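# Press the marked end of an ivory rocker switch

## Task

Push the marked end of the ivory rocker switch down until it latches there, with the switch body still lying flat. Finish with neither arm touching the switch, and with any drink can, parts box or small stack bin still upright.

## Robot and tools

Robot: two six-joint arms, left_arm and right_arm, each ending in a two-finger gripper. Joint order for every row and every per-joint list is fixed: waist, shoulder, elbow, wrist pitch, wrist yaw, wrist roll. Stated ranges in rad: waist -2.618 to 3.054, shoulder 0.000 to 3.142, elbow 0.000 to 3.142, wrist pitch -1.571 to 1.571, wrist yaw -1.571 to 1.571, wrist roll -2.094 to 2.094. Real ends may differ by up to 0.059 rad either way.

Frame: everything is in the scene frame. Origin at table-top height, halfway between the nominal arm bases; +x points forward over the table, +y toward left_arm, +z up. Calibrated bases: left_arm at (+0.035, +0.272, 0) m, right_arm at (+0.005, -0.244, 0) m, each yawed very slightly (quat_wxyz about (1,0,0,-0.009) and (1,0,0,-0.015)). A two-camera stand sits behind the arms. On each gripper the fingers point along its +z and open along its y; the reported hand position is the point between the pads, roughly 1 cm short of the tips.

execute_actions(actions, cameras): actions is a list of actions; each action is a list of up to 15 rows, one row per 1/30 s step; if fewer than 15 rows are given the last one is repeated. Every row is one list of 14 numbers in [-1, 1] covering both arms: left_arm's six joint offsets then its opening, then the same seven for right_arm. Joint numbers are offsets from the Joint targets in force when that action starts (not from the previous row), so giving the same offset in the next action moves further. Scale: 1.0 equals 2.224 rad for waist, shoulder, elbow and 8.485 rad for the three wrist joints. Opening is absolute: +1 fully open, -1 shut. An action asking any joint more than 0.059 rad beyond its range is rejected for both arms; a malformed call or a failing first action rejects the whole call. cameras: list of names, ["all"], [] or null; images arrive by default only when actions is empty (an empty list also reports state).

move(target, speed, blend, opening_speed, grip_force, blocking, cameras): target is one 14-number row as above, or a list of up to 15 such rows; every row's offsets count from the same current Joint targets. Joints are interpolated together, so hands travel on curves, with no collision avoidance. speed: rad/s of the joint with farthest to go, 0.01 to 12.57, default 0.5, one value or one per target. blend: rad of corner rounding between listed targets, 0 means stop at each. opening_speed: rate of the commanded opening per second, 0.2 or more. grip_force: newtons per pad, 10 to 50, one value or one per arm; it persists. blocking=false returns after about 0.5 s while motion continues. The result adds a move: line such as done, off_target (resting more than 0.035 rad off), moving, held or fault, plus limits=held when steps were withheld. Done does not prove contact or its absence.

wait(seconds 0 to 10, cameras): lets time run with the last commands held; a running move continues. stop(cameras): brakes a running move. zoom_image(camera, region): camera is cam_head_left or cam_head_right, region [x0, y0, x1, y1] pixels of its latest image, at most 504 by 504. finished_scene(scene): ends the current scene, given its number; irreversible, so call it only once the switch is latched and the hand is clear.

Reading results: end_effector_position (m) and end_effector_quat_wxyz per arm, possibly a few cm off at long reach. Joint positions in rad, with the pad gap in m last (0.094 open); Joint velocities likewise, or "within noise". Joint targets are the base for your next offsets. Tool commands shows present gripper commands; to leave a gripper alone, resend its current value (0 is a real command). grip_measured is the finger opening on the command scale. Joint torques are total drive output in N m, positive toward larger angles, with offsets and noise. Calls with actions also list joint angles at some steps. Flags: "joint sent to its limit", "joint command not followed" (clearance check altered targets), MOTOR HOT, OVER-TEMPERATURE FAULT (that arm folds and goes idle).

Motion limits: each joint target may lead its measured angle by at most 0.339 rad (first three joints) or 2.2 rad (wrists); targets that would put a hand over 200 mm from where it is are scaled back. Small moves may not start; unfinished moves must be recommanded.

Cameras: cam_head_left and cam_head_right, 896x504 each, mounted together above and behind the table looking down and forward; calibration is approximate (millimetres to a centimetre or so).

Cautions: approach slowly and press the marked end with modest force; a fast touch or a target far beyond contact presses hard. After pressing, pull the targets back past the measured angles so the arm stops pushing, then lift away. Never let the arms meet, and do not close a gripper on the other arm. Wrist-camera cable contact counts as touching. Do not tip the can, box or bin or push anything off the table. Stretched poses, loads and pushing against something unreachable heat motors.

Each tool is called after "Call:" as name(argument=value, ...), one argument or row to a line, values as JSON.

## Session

Call:
execute_actions(
  actions=[],
)

Call:
zoom_image(
  camera="cam_head_left",
  region=[180, 200, 684, 484],
)

Call:
zoom_image(
  camera="cam_head_right",
  region=[180, 200, 684, 484],
)

Scene clock: 0.00 s.
left_arm: end_effector_position=(+0.4384, +0.2535, +0.1110) grip_measured=+1.000 end_effector_quat_wxyz=(+0.579, +0.028, +0.810, -0.084) | right_arm: end_effector_position=(+0.3956, -0.2768, +0.0802) grip_measured=+1.000 end_effector_quat_wxyz=(+0.559, +0.035, +0.828, +0.021)
Joint positions: left_arm=[0.065 1.514 0.411 0.774 0.215 -0.036 0.094] | right_arm=[-0.117 1.567 0.353 0.827 -0.132 0.026 0.094]
Joint velocities: within noise
Joint torques (N m): no reading
Heat: left arm: 25 °C; right arm: 30 °C.
Joint targets: left_arm=[0.065 1.504 0.421 0.784 0.216 -0.036] | right_arm=[-0.117 1.560 0.360 0.835 -0.133 0.026]
Tool commands: left_gripper/opening=+1.0 right_gripper/opening=+1.0

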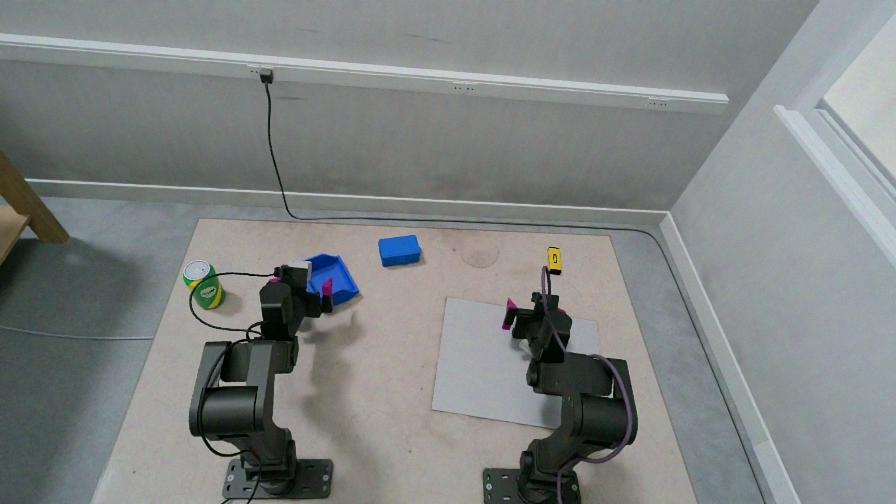

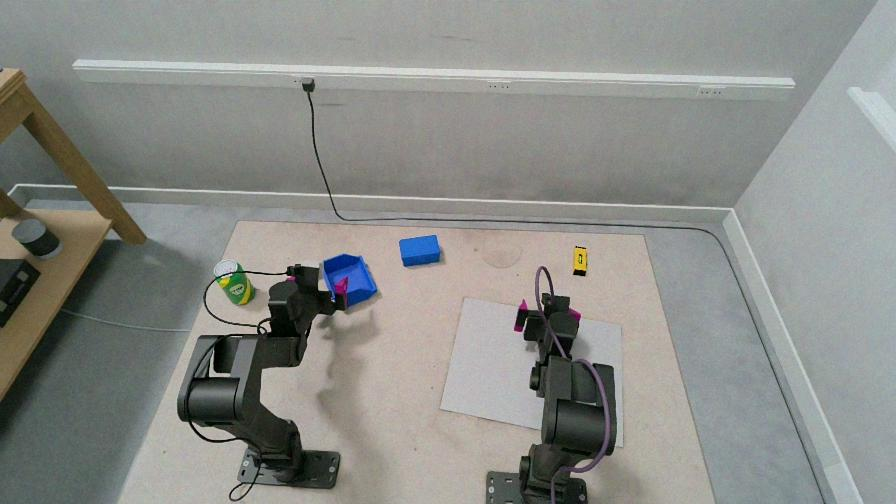

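Scaled by 1.000.

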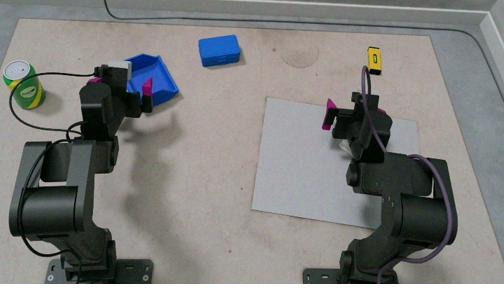

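Scaled by 1.000.

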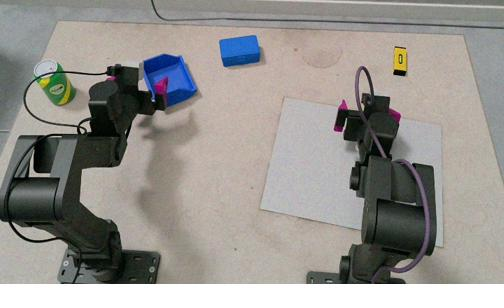

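Call:
zoom_image(
  camera="cam_head_left",
  region=[490, 290, 610, 390],
)

Call:
zoom_image(
  camera="cam_head_right",
  region=[490, 290, 610, 390],
)

Scaled by 4.200 from the camera's 896x504 image, which has a finer 1280x720 frame.

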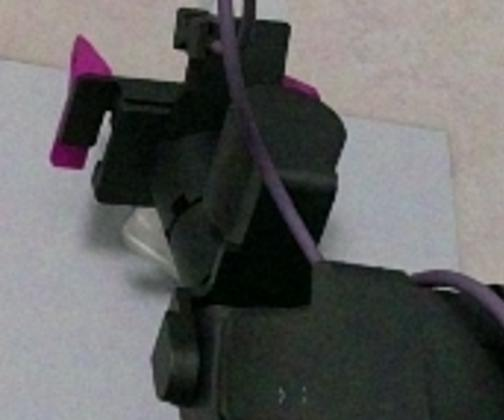

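Scaled by 4.200 from the camera's 896x504 image, which has a finer 1280x720 frame.

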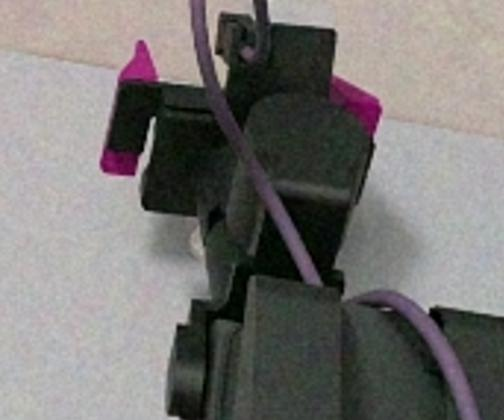

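Call:
move(
  target=[
    [0,0,0,0,0,0,1, 0,-0.1619,0,0,0,0,-1],
    [0,0,0,0,0,0,1, -0.1785,0.05396,0.5144,-0.2618,-0.0376,-0.0031,-1],
  ],
  blend=0.12,
  cameras=["all"],
  speed=0.8,
)

Call:
zoom_image(
  camera="cam_head_left",
  region=[490, 300, 590, 400],
)

Call:
zoom_image(
  camera="cam_head_right",
  region=[500, 300, 600, 400],
)

Scene clock: 11.90 s.
left_arm: end_effector_position=(+0.4384, +0.2535, +0.1110) grip_measured=+1.000 end_effector_quat_wxyz=(+0.579, +0.028, +0.810, -0.084) | right_arm: end_effector_position=(+0.2980, -0.3311, +0.1585) grip_measured=-0.997 end_effector_quat_wxyz=(+0.057, +0.264, +0.940, +0.206)
Joint positions: left_arm=[0.065 1.514 0.411 0.774 0.215 -0.036 0.094] | right_arm=[-0.511 1.663 1.466 -1.373 -0.431 0.007 0]
Joint torques (N m): left_arm=[-0.03 -5.29 7.38 2.25 0.09 -0.01] | right_arm=[-0.29 -4.66 9.65 0.23 -0.54 -0.09]
Heat: left arm: 27 °C; right arm: 31 °C.
Joint targets: left_arm=[0.065 1.504 0.421 0.784 0.216 -0.036] | right_arm=[-0.514 1.680 1.504 -1.386 -0.452 -0.001]
move: off_target (right_arm); right_arm: the elbow is farthest, 0.038 rad from its target

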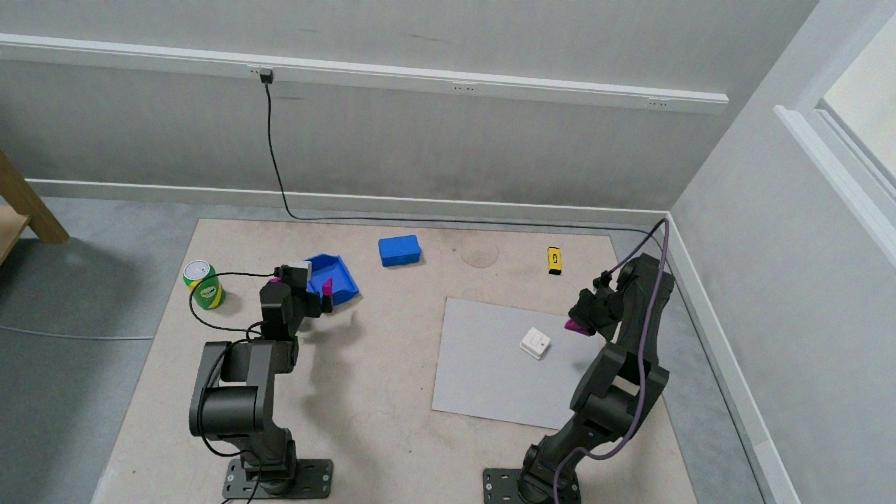

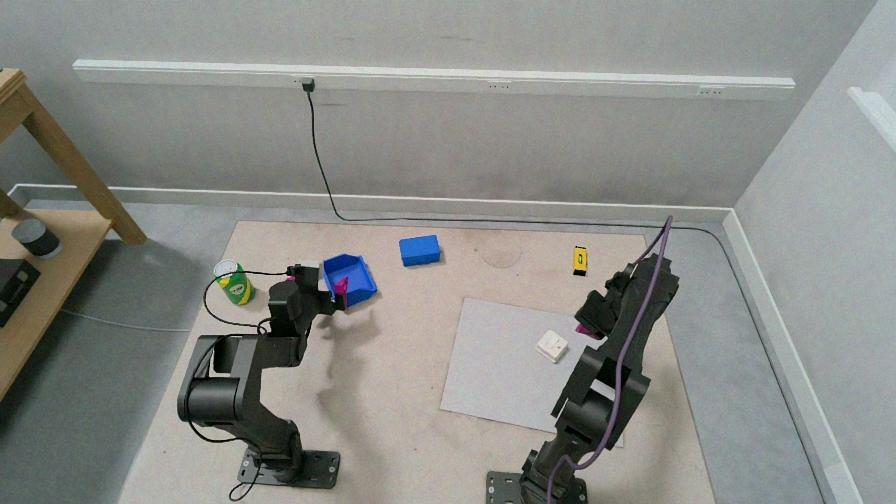

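Scaled by 5.040 from the camera's 896x504 image, which has a finer 1280x720 frame.

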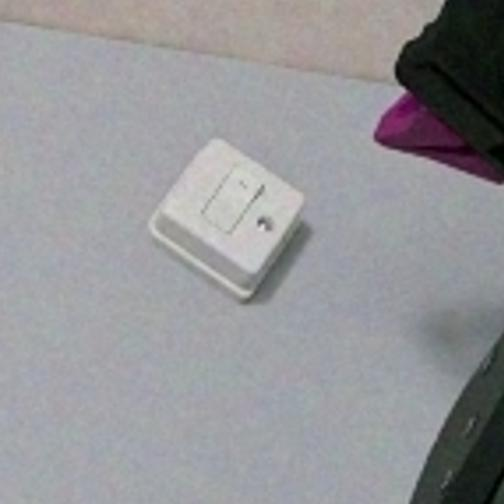

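Scaled by 5.040 from the camera's 896x504 image, which has a finer 1280x720 frame.

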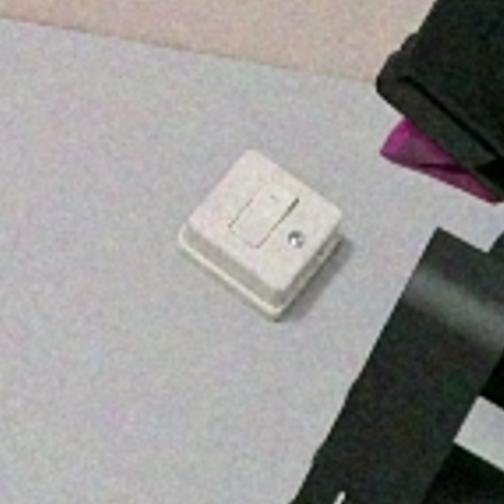

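Zooming in closely on the switch.

Call:
zoom_image(
  camera="cam_head_left",
  region=[515, 322, 555, 362],
)

Call:
zoom_image(
  camera="cam_head_right",
  region=[530, 326, 570, 366],
)

Call:
zoom_image(
  camera="cam_head_left",
  region=[555, 300, 625, 370],
)

Call:
zoom_image(
  camera="cam_head_right",
  region=[565, 300, 635, 370],
)

Scaled by 12.600 from the camera's 896x504 image, which has a finer 1280x720 frame.

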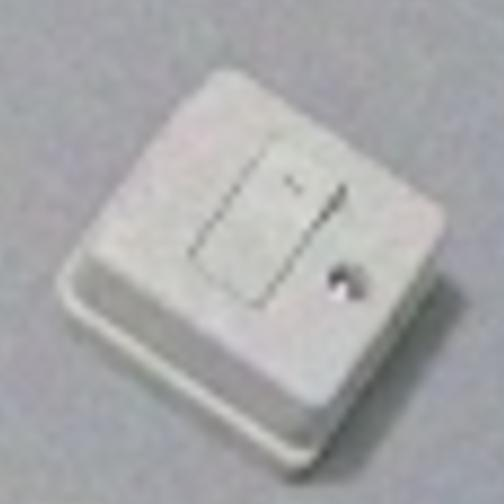

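Scaled by 12.600 from the camera's 896x504 image, which has a finer 1280x720 frame.

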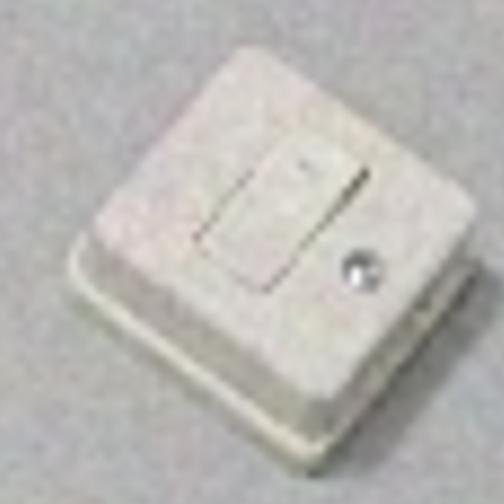

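Scaled by 7.200 from the camera's 896x504 image, which has a finer 1280x720 frame.

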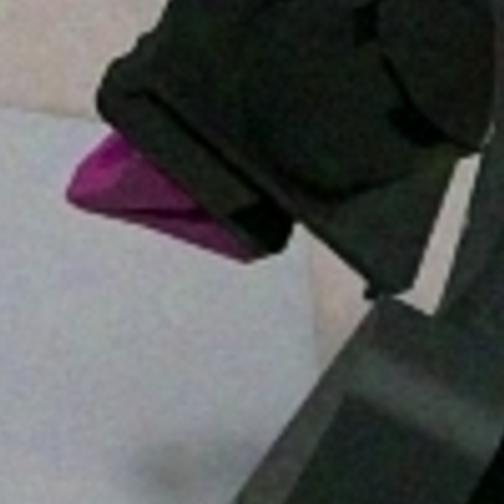

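Scaled by 7.200 from the camera's 896x504 image, which has a finer 1280x720 frame.

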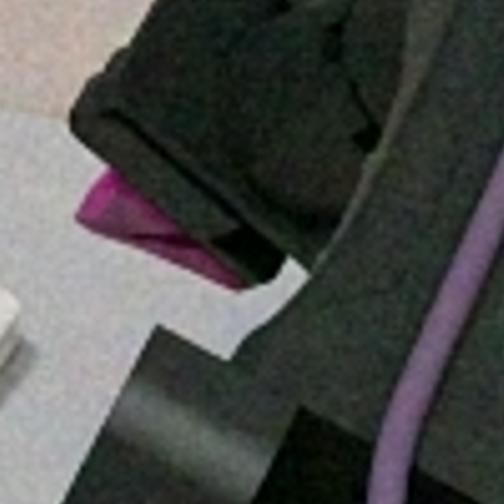

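Call:
move(
  target=[0,0,0,0,0,0,1,0.05306,0.0679,-0.06835,0.0350,0,0,-1],
  cameras=["all"],
  speed=0.3,
)

Call:
zoom_image(
  camera="cam_head_left",
  region=[515, 310, 565, 360],
)

Call:
zoom_image(
  camera="cam_head_right",
  region=[530, 310, 580, 360],
)

Scene clock: 22.30 s.
left_arm: end_effector_position=(+0.4384, +0.2535, +0.1110) grip_measured=+1.000 end_effector_quat_wxyz=(+0.579, +0.028, +0.810, -0.084) | right_arm: end_effector_position=(+0.3418, -0.3136, +0.0893) grip_measured=-0.997 end_effector_quat_wxyz=(+0.055, +0.209, +0.954, +0.208)
Joint positions: left_arm=[0.065 1.514 0.411 0.774 0.215 -0.036 0.094] | right_arm=[-0.398 1.816 1.37 -1.104 -0.433 0.007 0]
Joint torques (N m): left_arm=[-0.06 -5.29 7.3 2.2 0.08 -0.02] | right_arm=[0.2 -6.13 4.97 0.53 -0.5 -0.1]
Heat: left arm: 29 °C; right arm: 32 °C.
Joint targets: left_arm=[0.065 1.504 0.421 0.784 0.216 -0.036] | right_arm=[-0.396 1.831 1.352 -1.089 -0.452 0.000]
move: done

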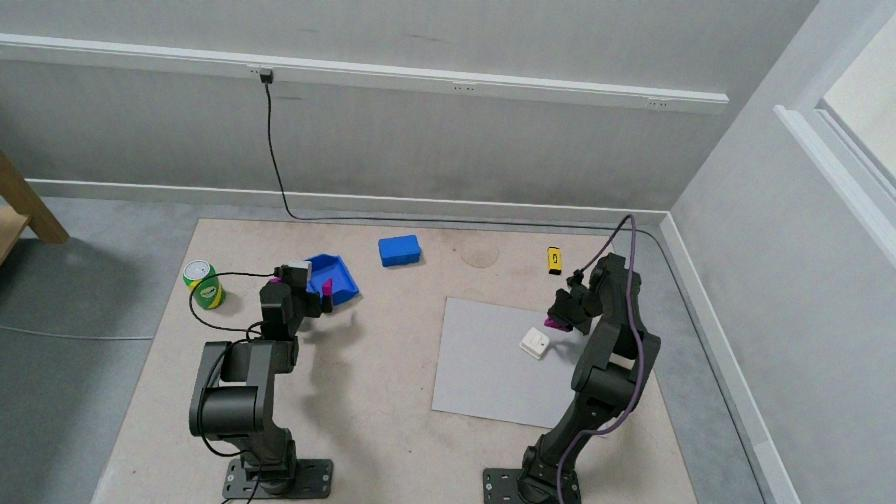

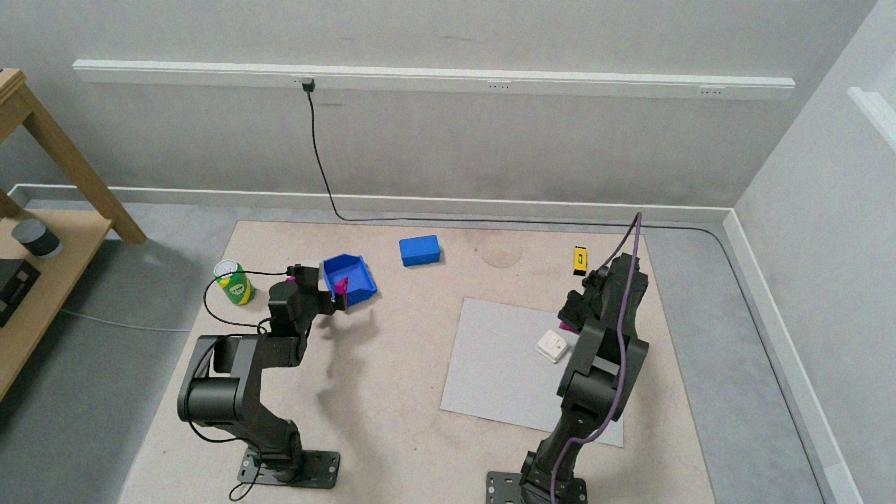

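Scaled by 10.080 from the camera's 896x504 image, which has a finer 1280x720 frame.

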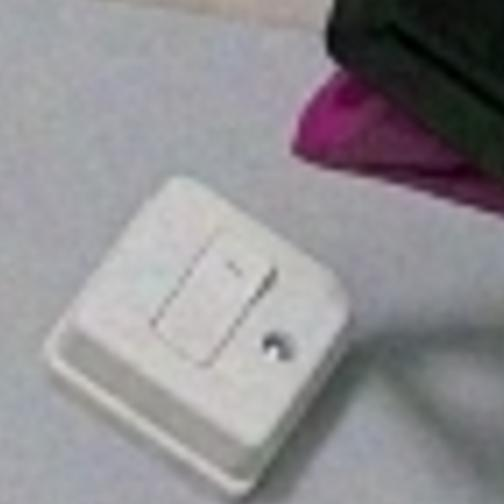

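Scaled by 10.080 from the camera's 896x504 image, which has a finer 1280x720 frame.

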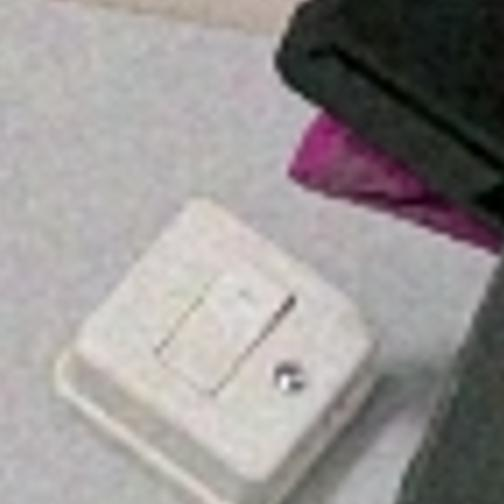

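Call:
move(
  target=[0,0,0,0,0,0,1,0,0.00877,-0.04604,0.01261,0,0,-1],
  cameras=["all"],
  speed=0.15,
)

Call:
zoom_image(
  camera="cam_head_left",
  region=[515, 310, 565, 360],
)

Call:
zoom_image(
  camera="cam_head_right",
  region=[530, 310, 580, 360],
)

Scene clock: 31.70 s.
left_arm: end_effector_position=(+0.4384, +0.2535, +0.1110) grip_measured=+1.000 end_effector_quat_wxyz=(+0.579, +0.028, +0.810, -0.084) | right_arm: end_effector_position=(+0.3362, -0.3111, +0.0597) grip_measured=-0.997 end_effector_quat_wxyz=(+0.050, +0.210, +0.954, +0.209)
Joint positions: left_arm=[0.065 1.514 0.411 0.774 0.215 -0.036 0.094] | right_arm=[-0.398 1.832 1.269 -0.998 -0.433 0.007 0]
Joint torques (N m): left_arm=[-0.03 -5.34 7.31 2.27 0.07 -0.04] | right_arm=[0.21 -5.87 4.7 0.51 -0.5 -0.09]
Heat: left arm: 30 °C; right arm: 32 °C.
Joint targets: left_arm=[0.065 1.504 0.421 0.784 0.216 -0.036] | right_arm=[-0.396 1.851 1.250 -0.982 -0.452 0.000]
move: done

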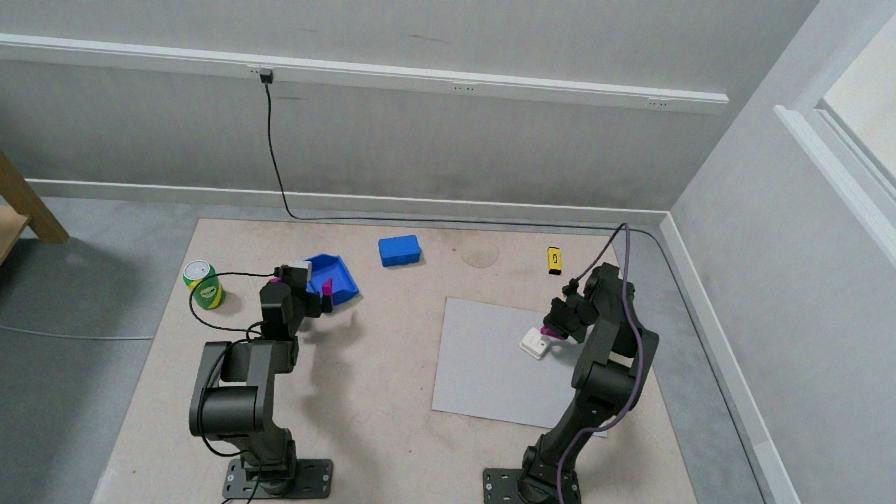

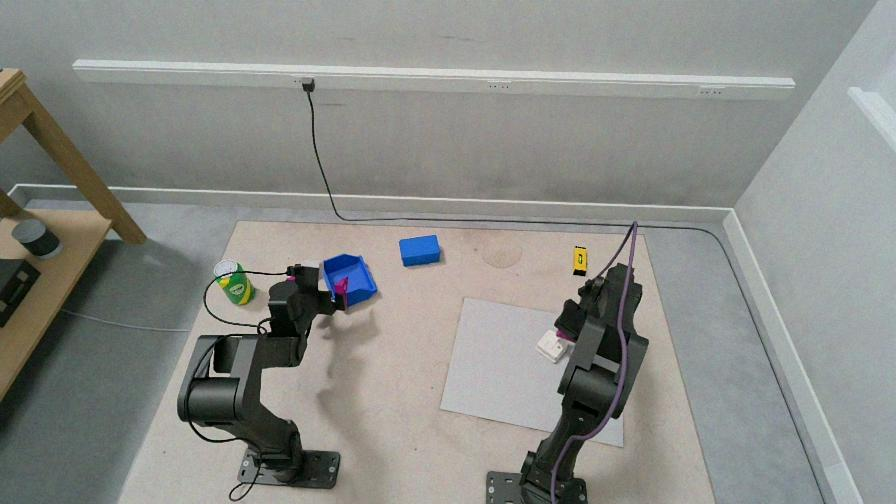

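Scaled by 10.080 from the camera's 896x504 image, which has a finer 1280x720 frame.

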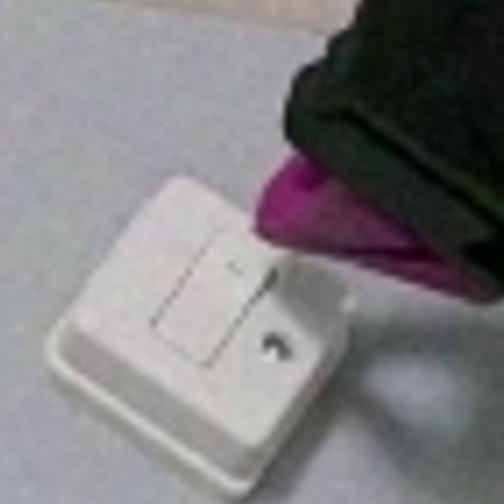

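Scaled by 10.080 from the camera's 896x504 image, which has a finer 1280x720 frame.

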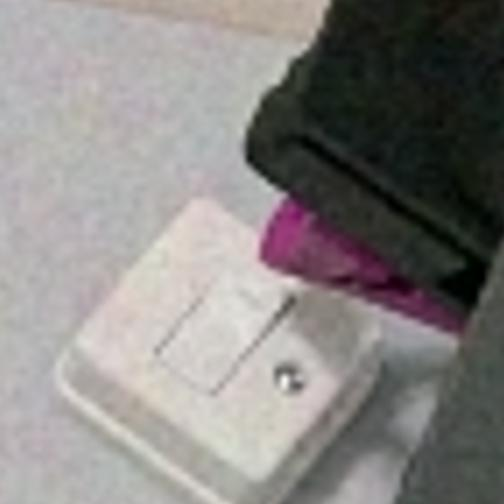

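Call:
move(
  target=[0,0,0,0,0,0,1,0.00504,0.0009,-0.01367,0.00266,0,0,-1],
  cameras=["all"],
  speed=0.08,
)

Call:
zoom_image(
  camera="cam_head_left",
  region=[515, 310, 565, 360],
)

Call:
zoom_image(
  camera="cam_head_right",
  region=[530, 310, 580, 360],
)

Scene clock: 42.60 s.
left_arm: end_effector_position=(+0.4384, +0.2535, +0.1110) grip_measured=+1.000 end_effector_quat_wxyz=(+0.579, +0.028, +0.810, -0.084) | right_arm: end_effector_position=(+0.3329, -0.3066, +0.0527) grip_measured=-0.997 end_effector_quat_wxyz=(+0.045, +0.207, +0.955, +0.210)
Joint positions: left_arm=[0.065 1.514 0.411 0.774 0.215 -0.036 0.094] | right_arm=[-0.39 1.832 1.239 -0.975 -0.433 0.007 0]
Joint torques (N m): left_arm=[-0.1 -5.34 7.27 2.2 0.1 -0.07] | right_arm=[0.54 -5.7 4.56 0.5 -0.5 -0.09]
Heat: left arm: 31 °C; right arm: 31 °C.
Joint targets: left_arm=[0.065 1.504 0.421 0.784 0.216 -0.036] | right_arm=[-0.385 1.853 1.219 -0.960 -0.452 0.000]
move: done

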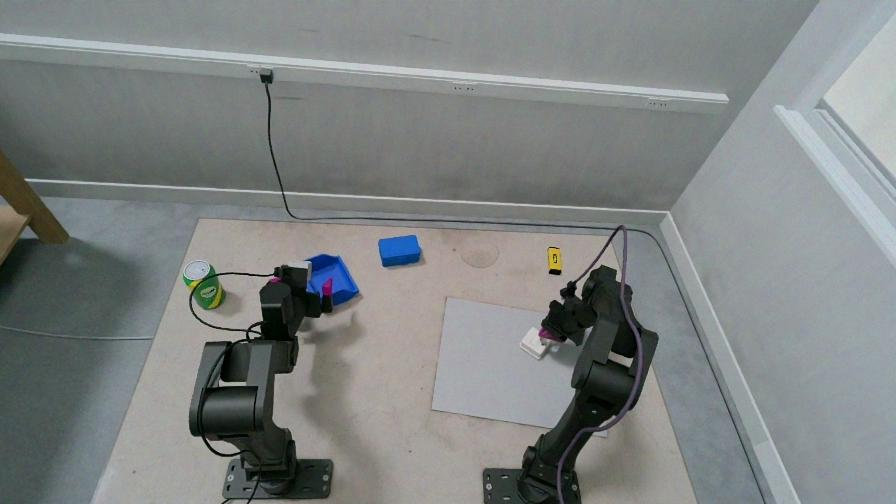

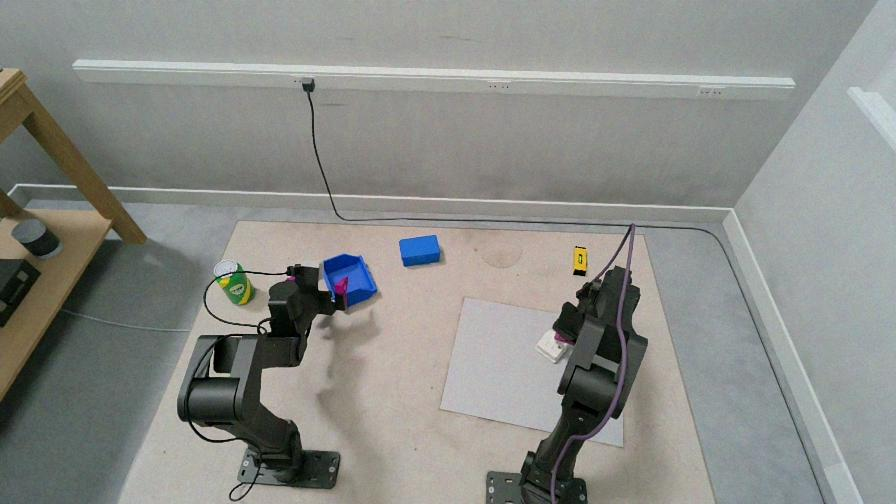

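Scaled by 10.080 from the camera's 896x504 image, which has a finer 1280x720 frame.

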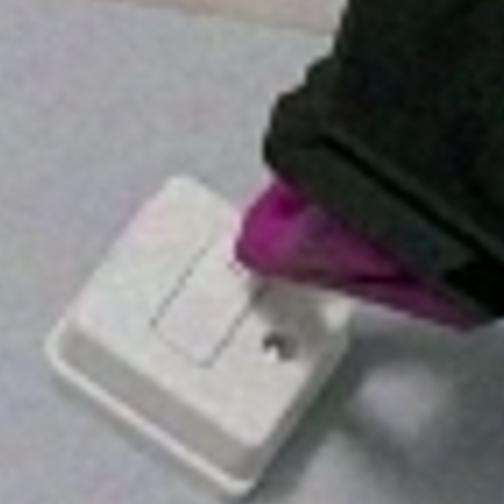

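Scaled by 10.080 from the camera's 896x504 image, which has a finer 1280x720 frame.

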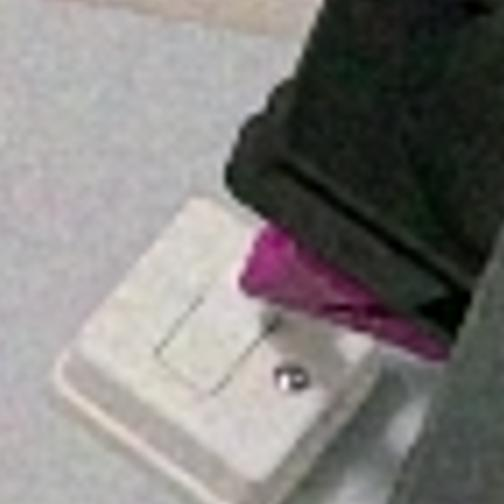

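Call:
move(
  target=[0,0,0,0,0,0,1,0.0019,0.0097,-0.02527,0.00884,0,0,-1],
  cameras=["all"],
  speed=0.04,
)

Call:
zoom_image(
  camera="cam_head_left",
  region=[515, 310, 565, 360],
)

Call:
zoom_image(
  camera="cam_head_right",
  region=[530, 310, 580, 360],
)

Scene clock: 49.90 s.
left_arm: end_effector_position=(+0.4384, +0.2535, +0.1110) grip_measured=+1.000 end_effector_quat_wxyz=(+0.579, +0.028, +0.810, -0.084) | right_arm: end_effector_position=(+0.3330, -0.3042, +0.0377) grip_measured=-0.997 end_effector_quat_wxyz=(+0.049, +0.205, +0.954, +0.214)
Joint positions: left_arm=[0.065 1.514 0.411 0.774 0.215 -0.036 0.094] | right_arm=[-0.388 1.847 1.192 -0.907 -0.442 0.007 0]
Joint torques (N m): left_arm=[-0.17 -5.38 7.27 2.22 0.08 -0.05] | right_arm=[0.64 -5.27 3.73 0.59 -0.34 -0.1]
Heat: left arm: 31 °C; right arm: 31 °C.
Joint targets: left_arm=[0.065 1.504 0.421 0.784 0.216 -0.036] | right_arm=[-0.381 1.874 1.163 -0.885 -0.452 0.000]
move: done

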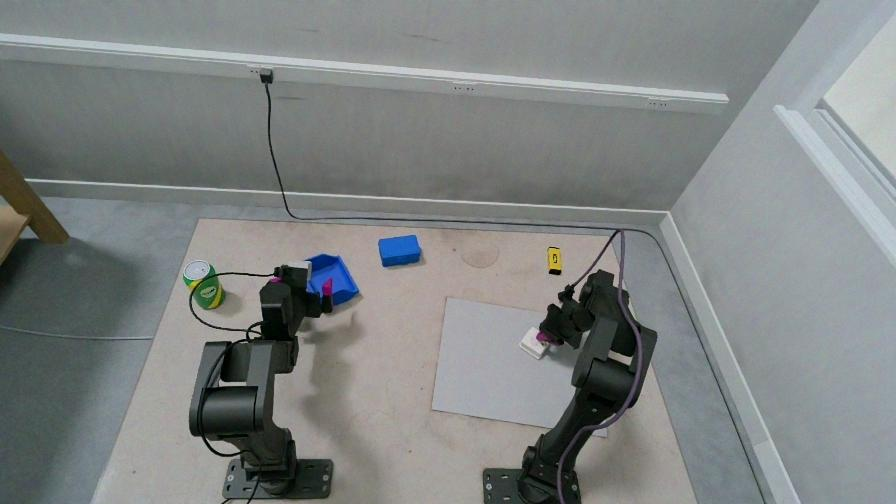

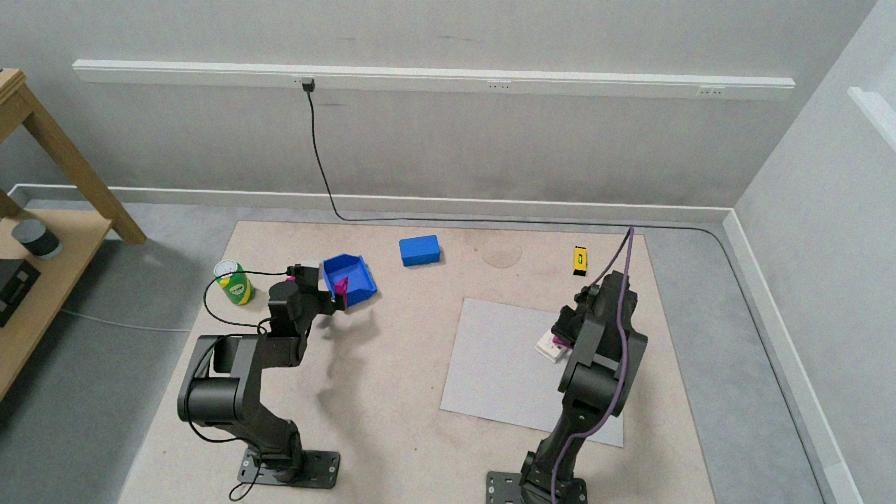

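Scaled by 10.080 from the camera's 896x504 image, which has a finer 1280x720 frame.

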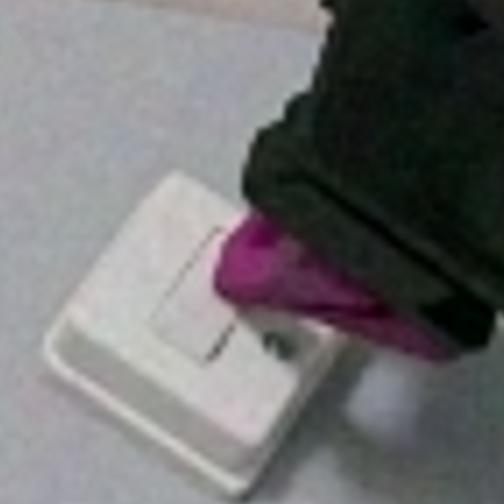

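Scaled by 10.080 from the camera's 896x504 image, which has a finer 1280x720 frame.

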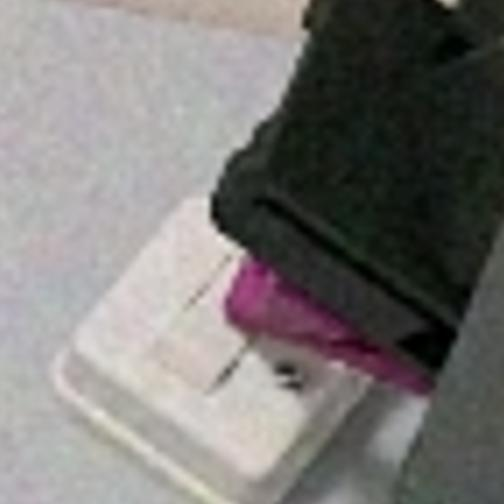

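Call:
move(
  target=[0,0,0,0,0,0,1,-0.0067,-0.0193,0.085,-0.02404,0,0,-1],
  cameras=["all"],
  speed=0.2,
)

Call:
zoom_image(
  camera="cam_head_left",
  region=[515, 310, 565, 360],
)

Call:
zoom_image(
  camera="cam_head_right",
  region=[530, 310, 580, 360],
)

Scene clock: 53.17 s.
left_arm: end_effector_position=(+0.4384, +0.2535, +0.1110) grip_measured=+1.000 end_effector_quat_wxyz=(+0.579, +0.028, +0.810, -0.084) | right_arm: end_effector_position=(+0.3334, -0.3055, +0.0677) grip_measured=-0.997 end_effector_quat_wxyz=(+0.028, +0.211, +0.953, +0.218)
Joint positions: left_arm=[0.065 1.514 0.411 0.774 0.215 -0.036 0.094] | right_arm=[-0.391 1.847 1.318 -1.078 -0.442 0.007 0]
Joint torques (N m): left_arm=[0.03 -5.34 7.34 2.22 0.1 -0.03] | right_arm=[-0.47 -8.44 9.13 0.13 -0.39 -0.09]
Heat: left arm: 32 °C; right arm: 31 °C.
Joint targets: left_arm=[0.065 1.504 0.421 0.784 0.216 -0.036] | right_arm=[-0.396 1.831 1.352 -1.089 -0.452 0.000]
move: done

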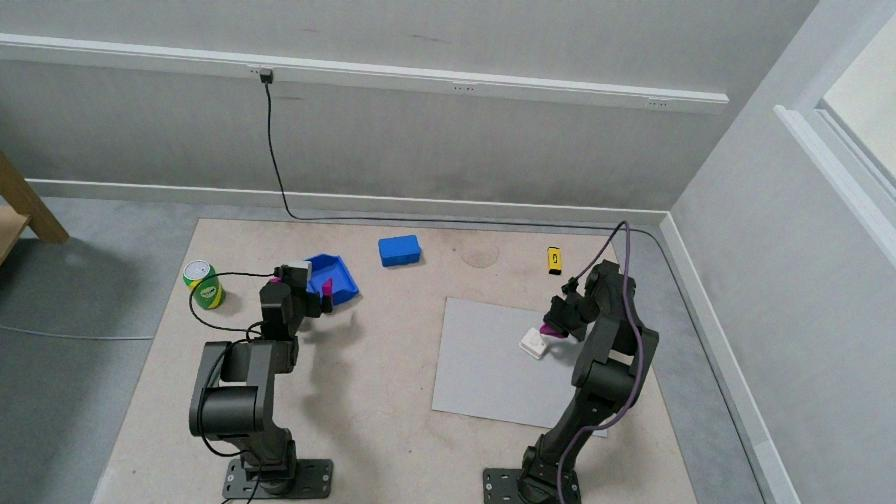

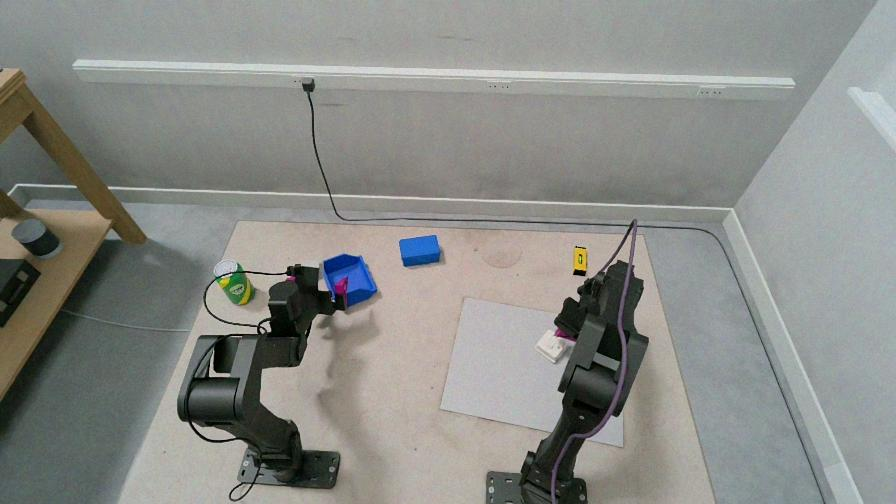

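Scaled by 10.080 from the camera's 896x504 image, which has a finer 1280x720 frame.

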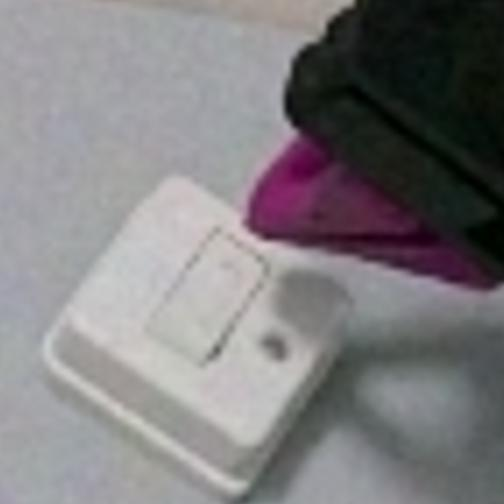

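Scaled by 10.080 from the camera's 896x504 image, which has a finer 1280x720 frame.

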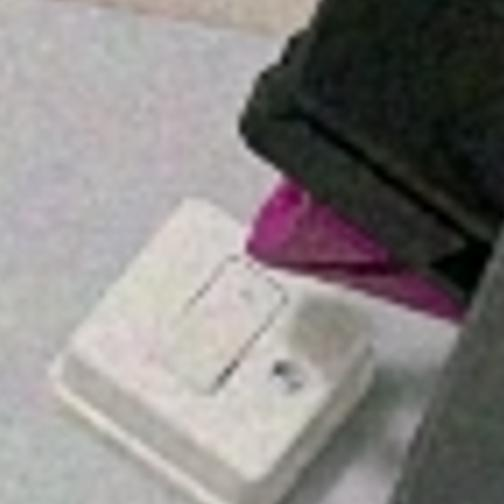

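Call:
finished_scene(
  scene=2,
)

The scene is finished: the task was done.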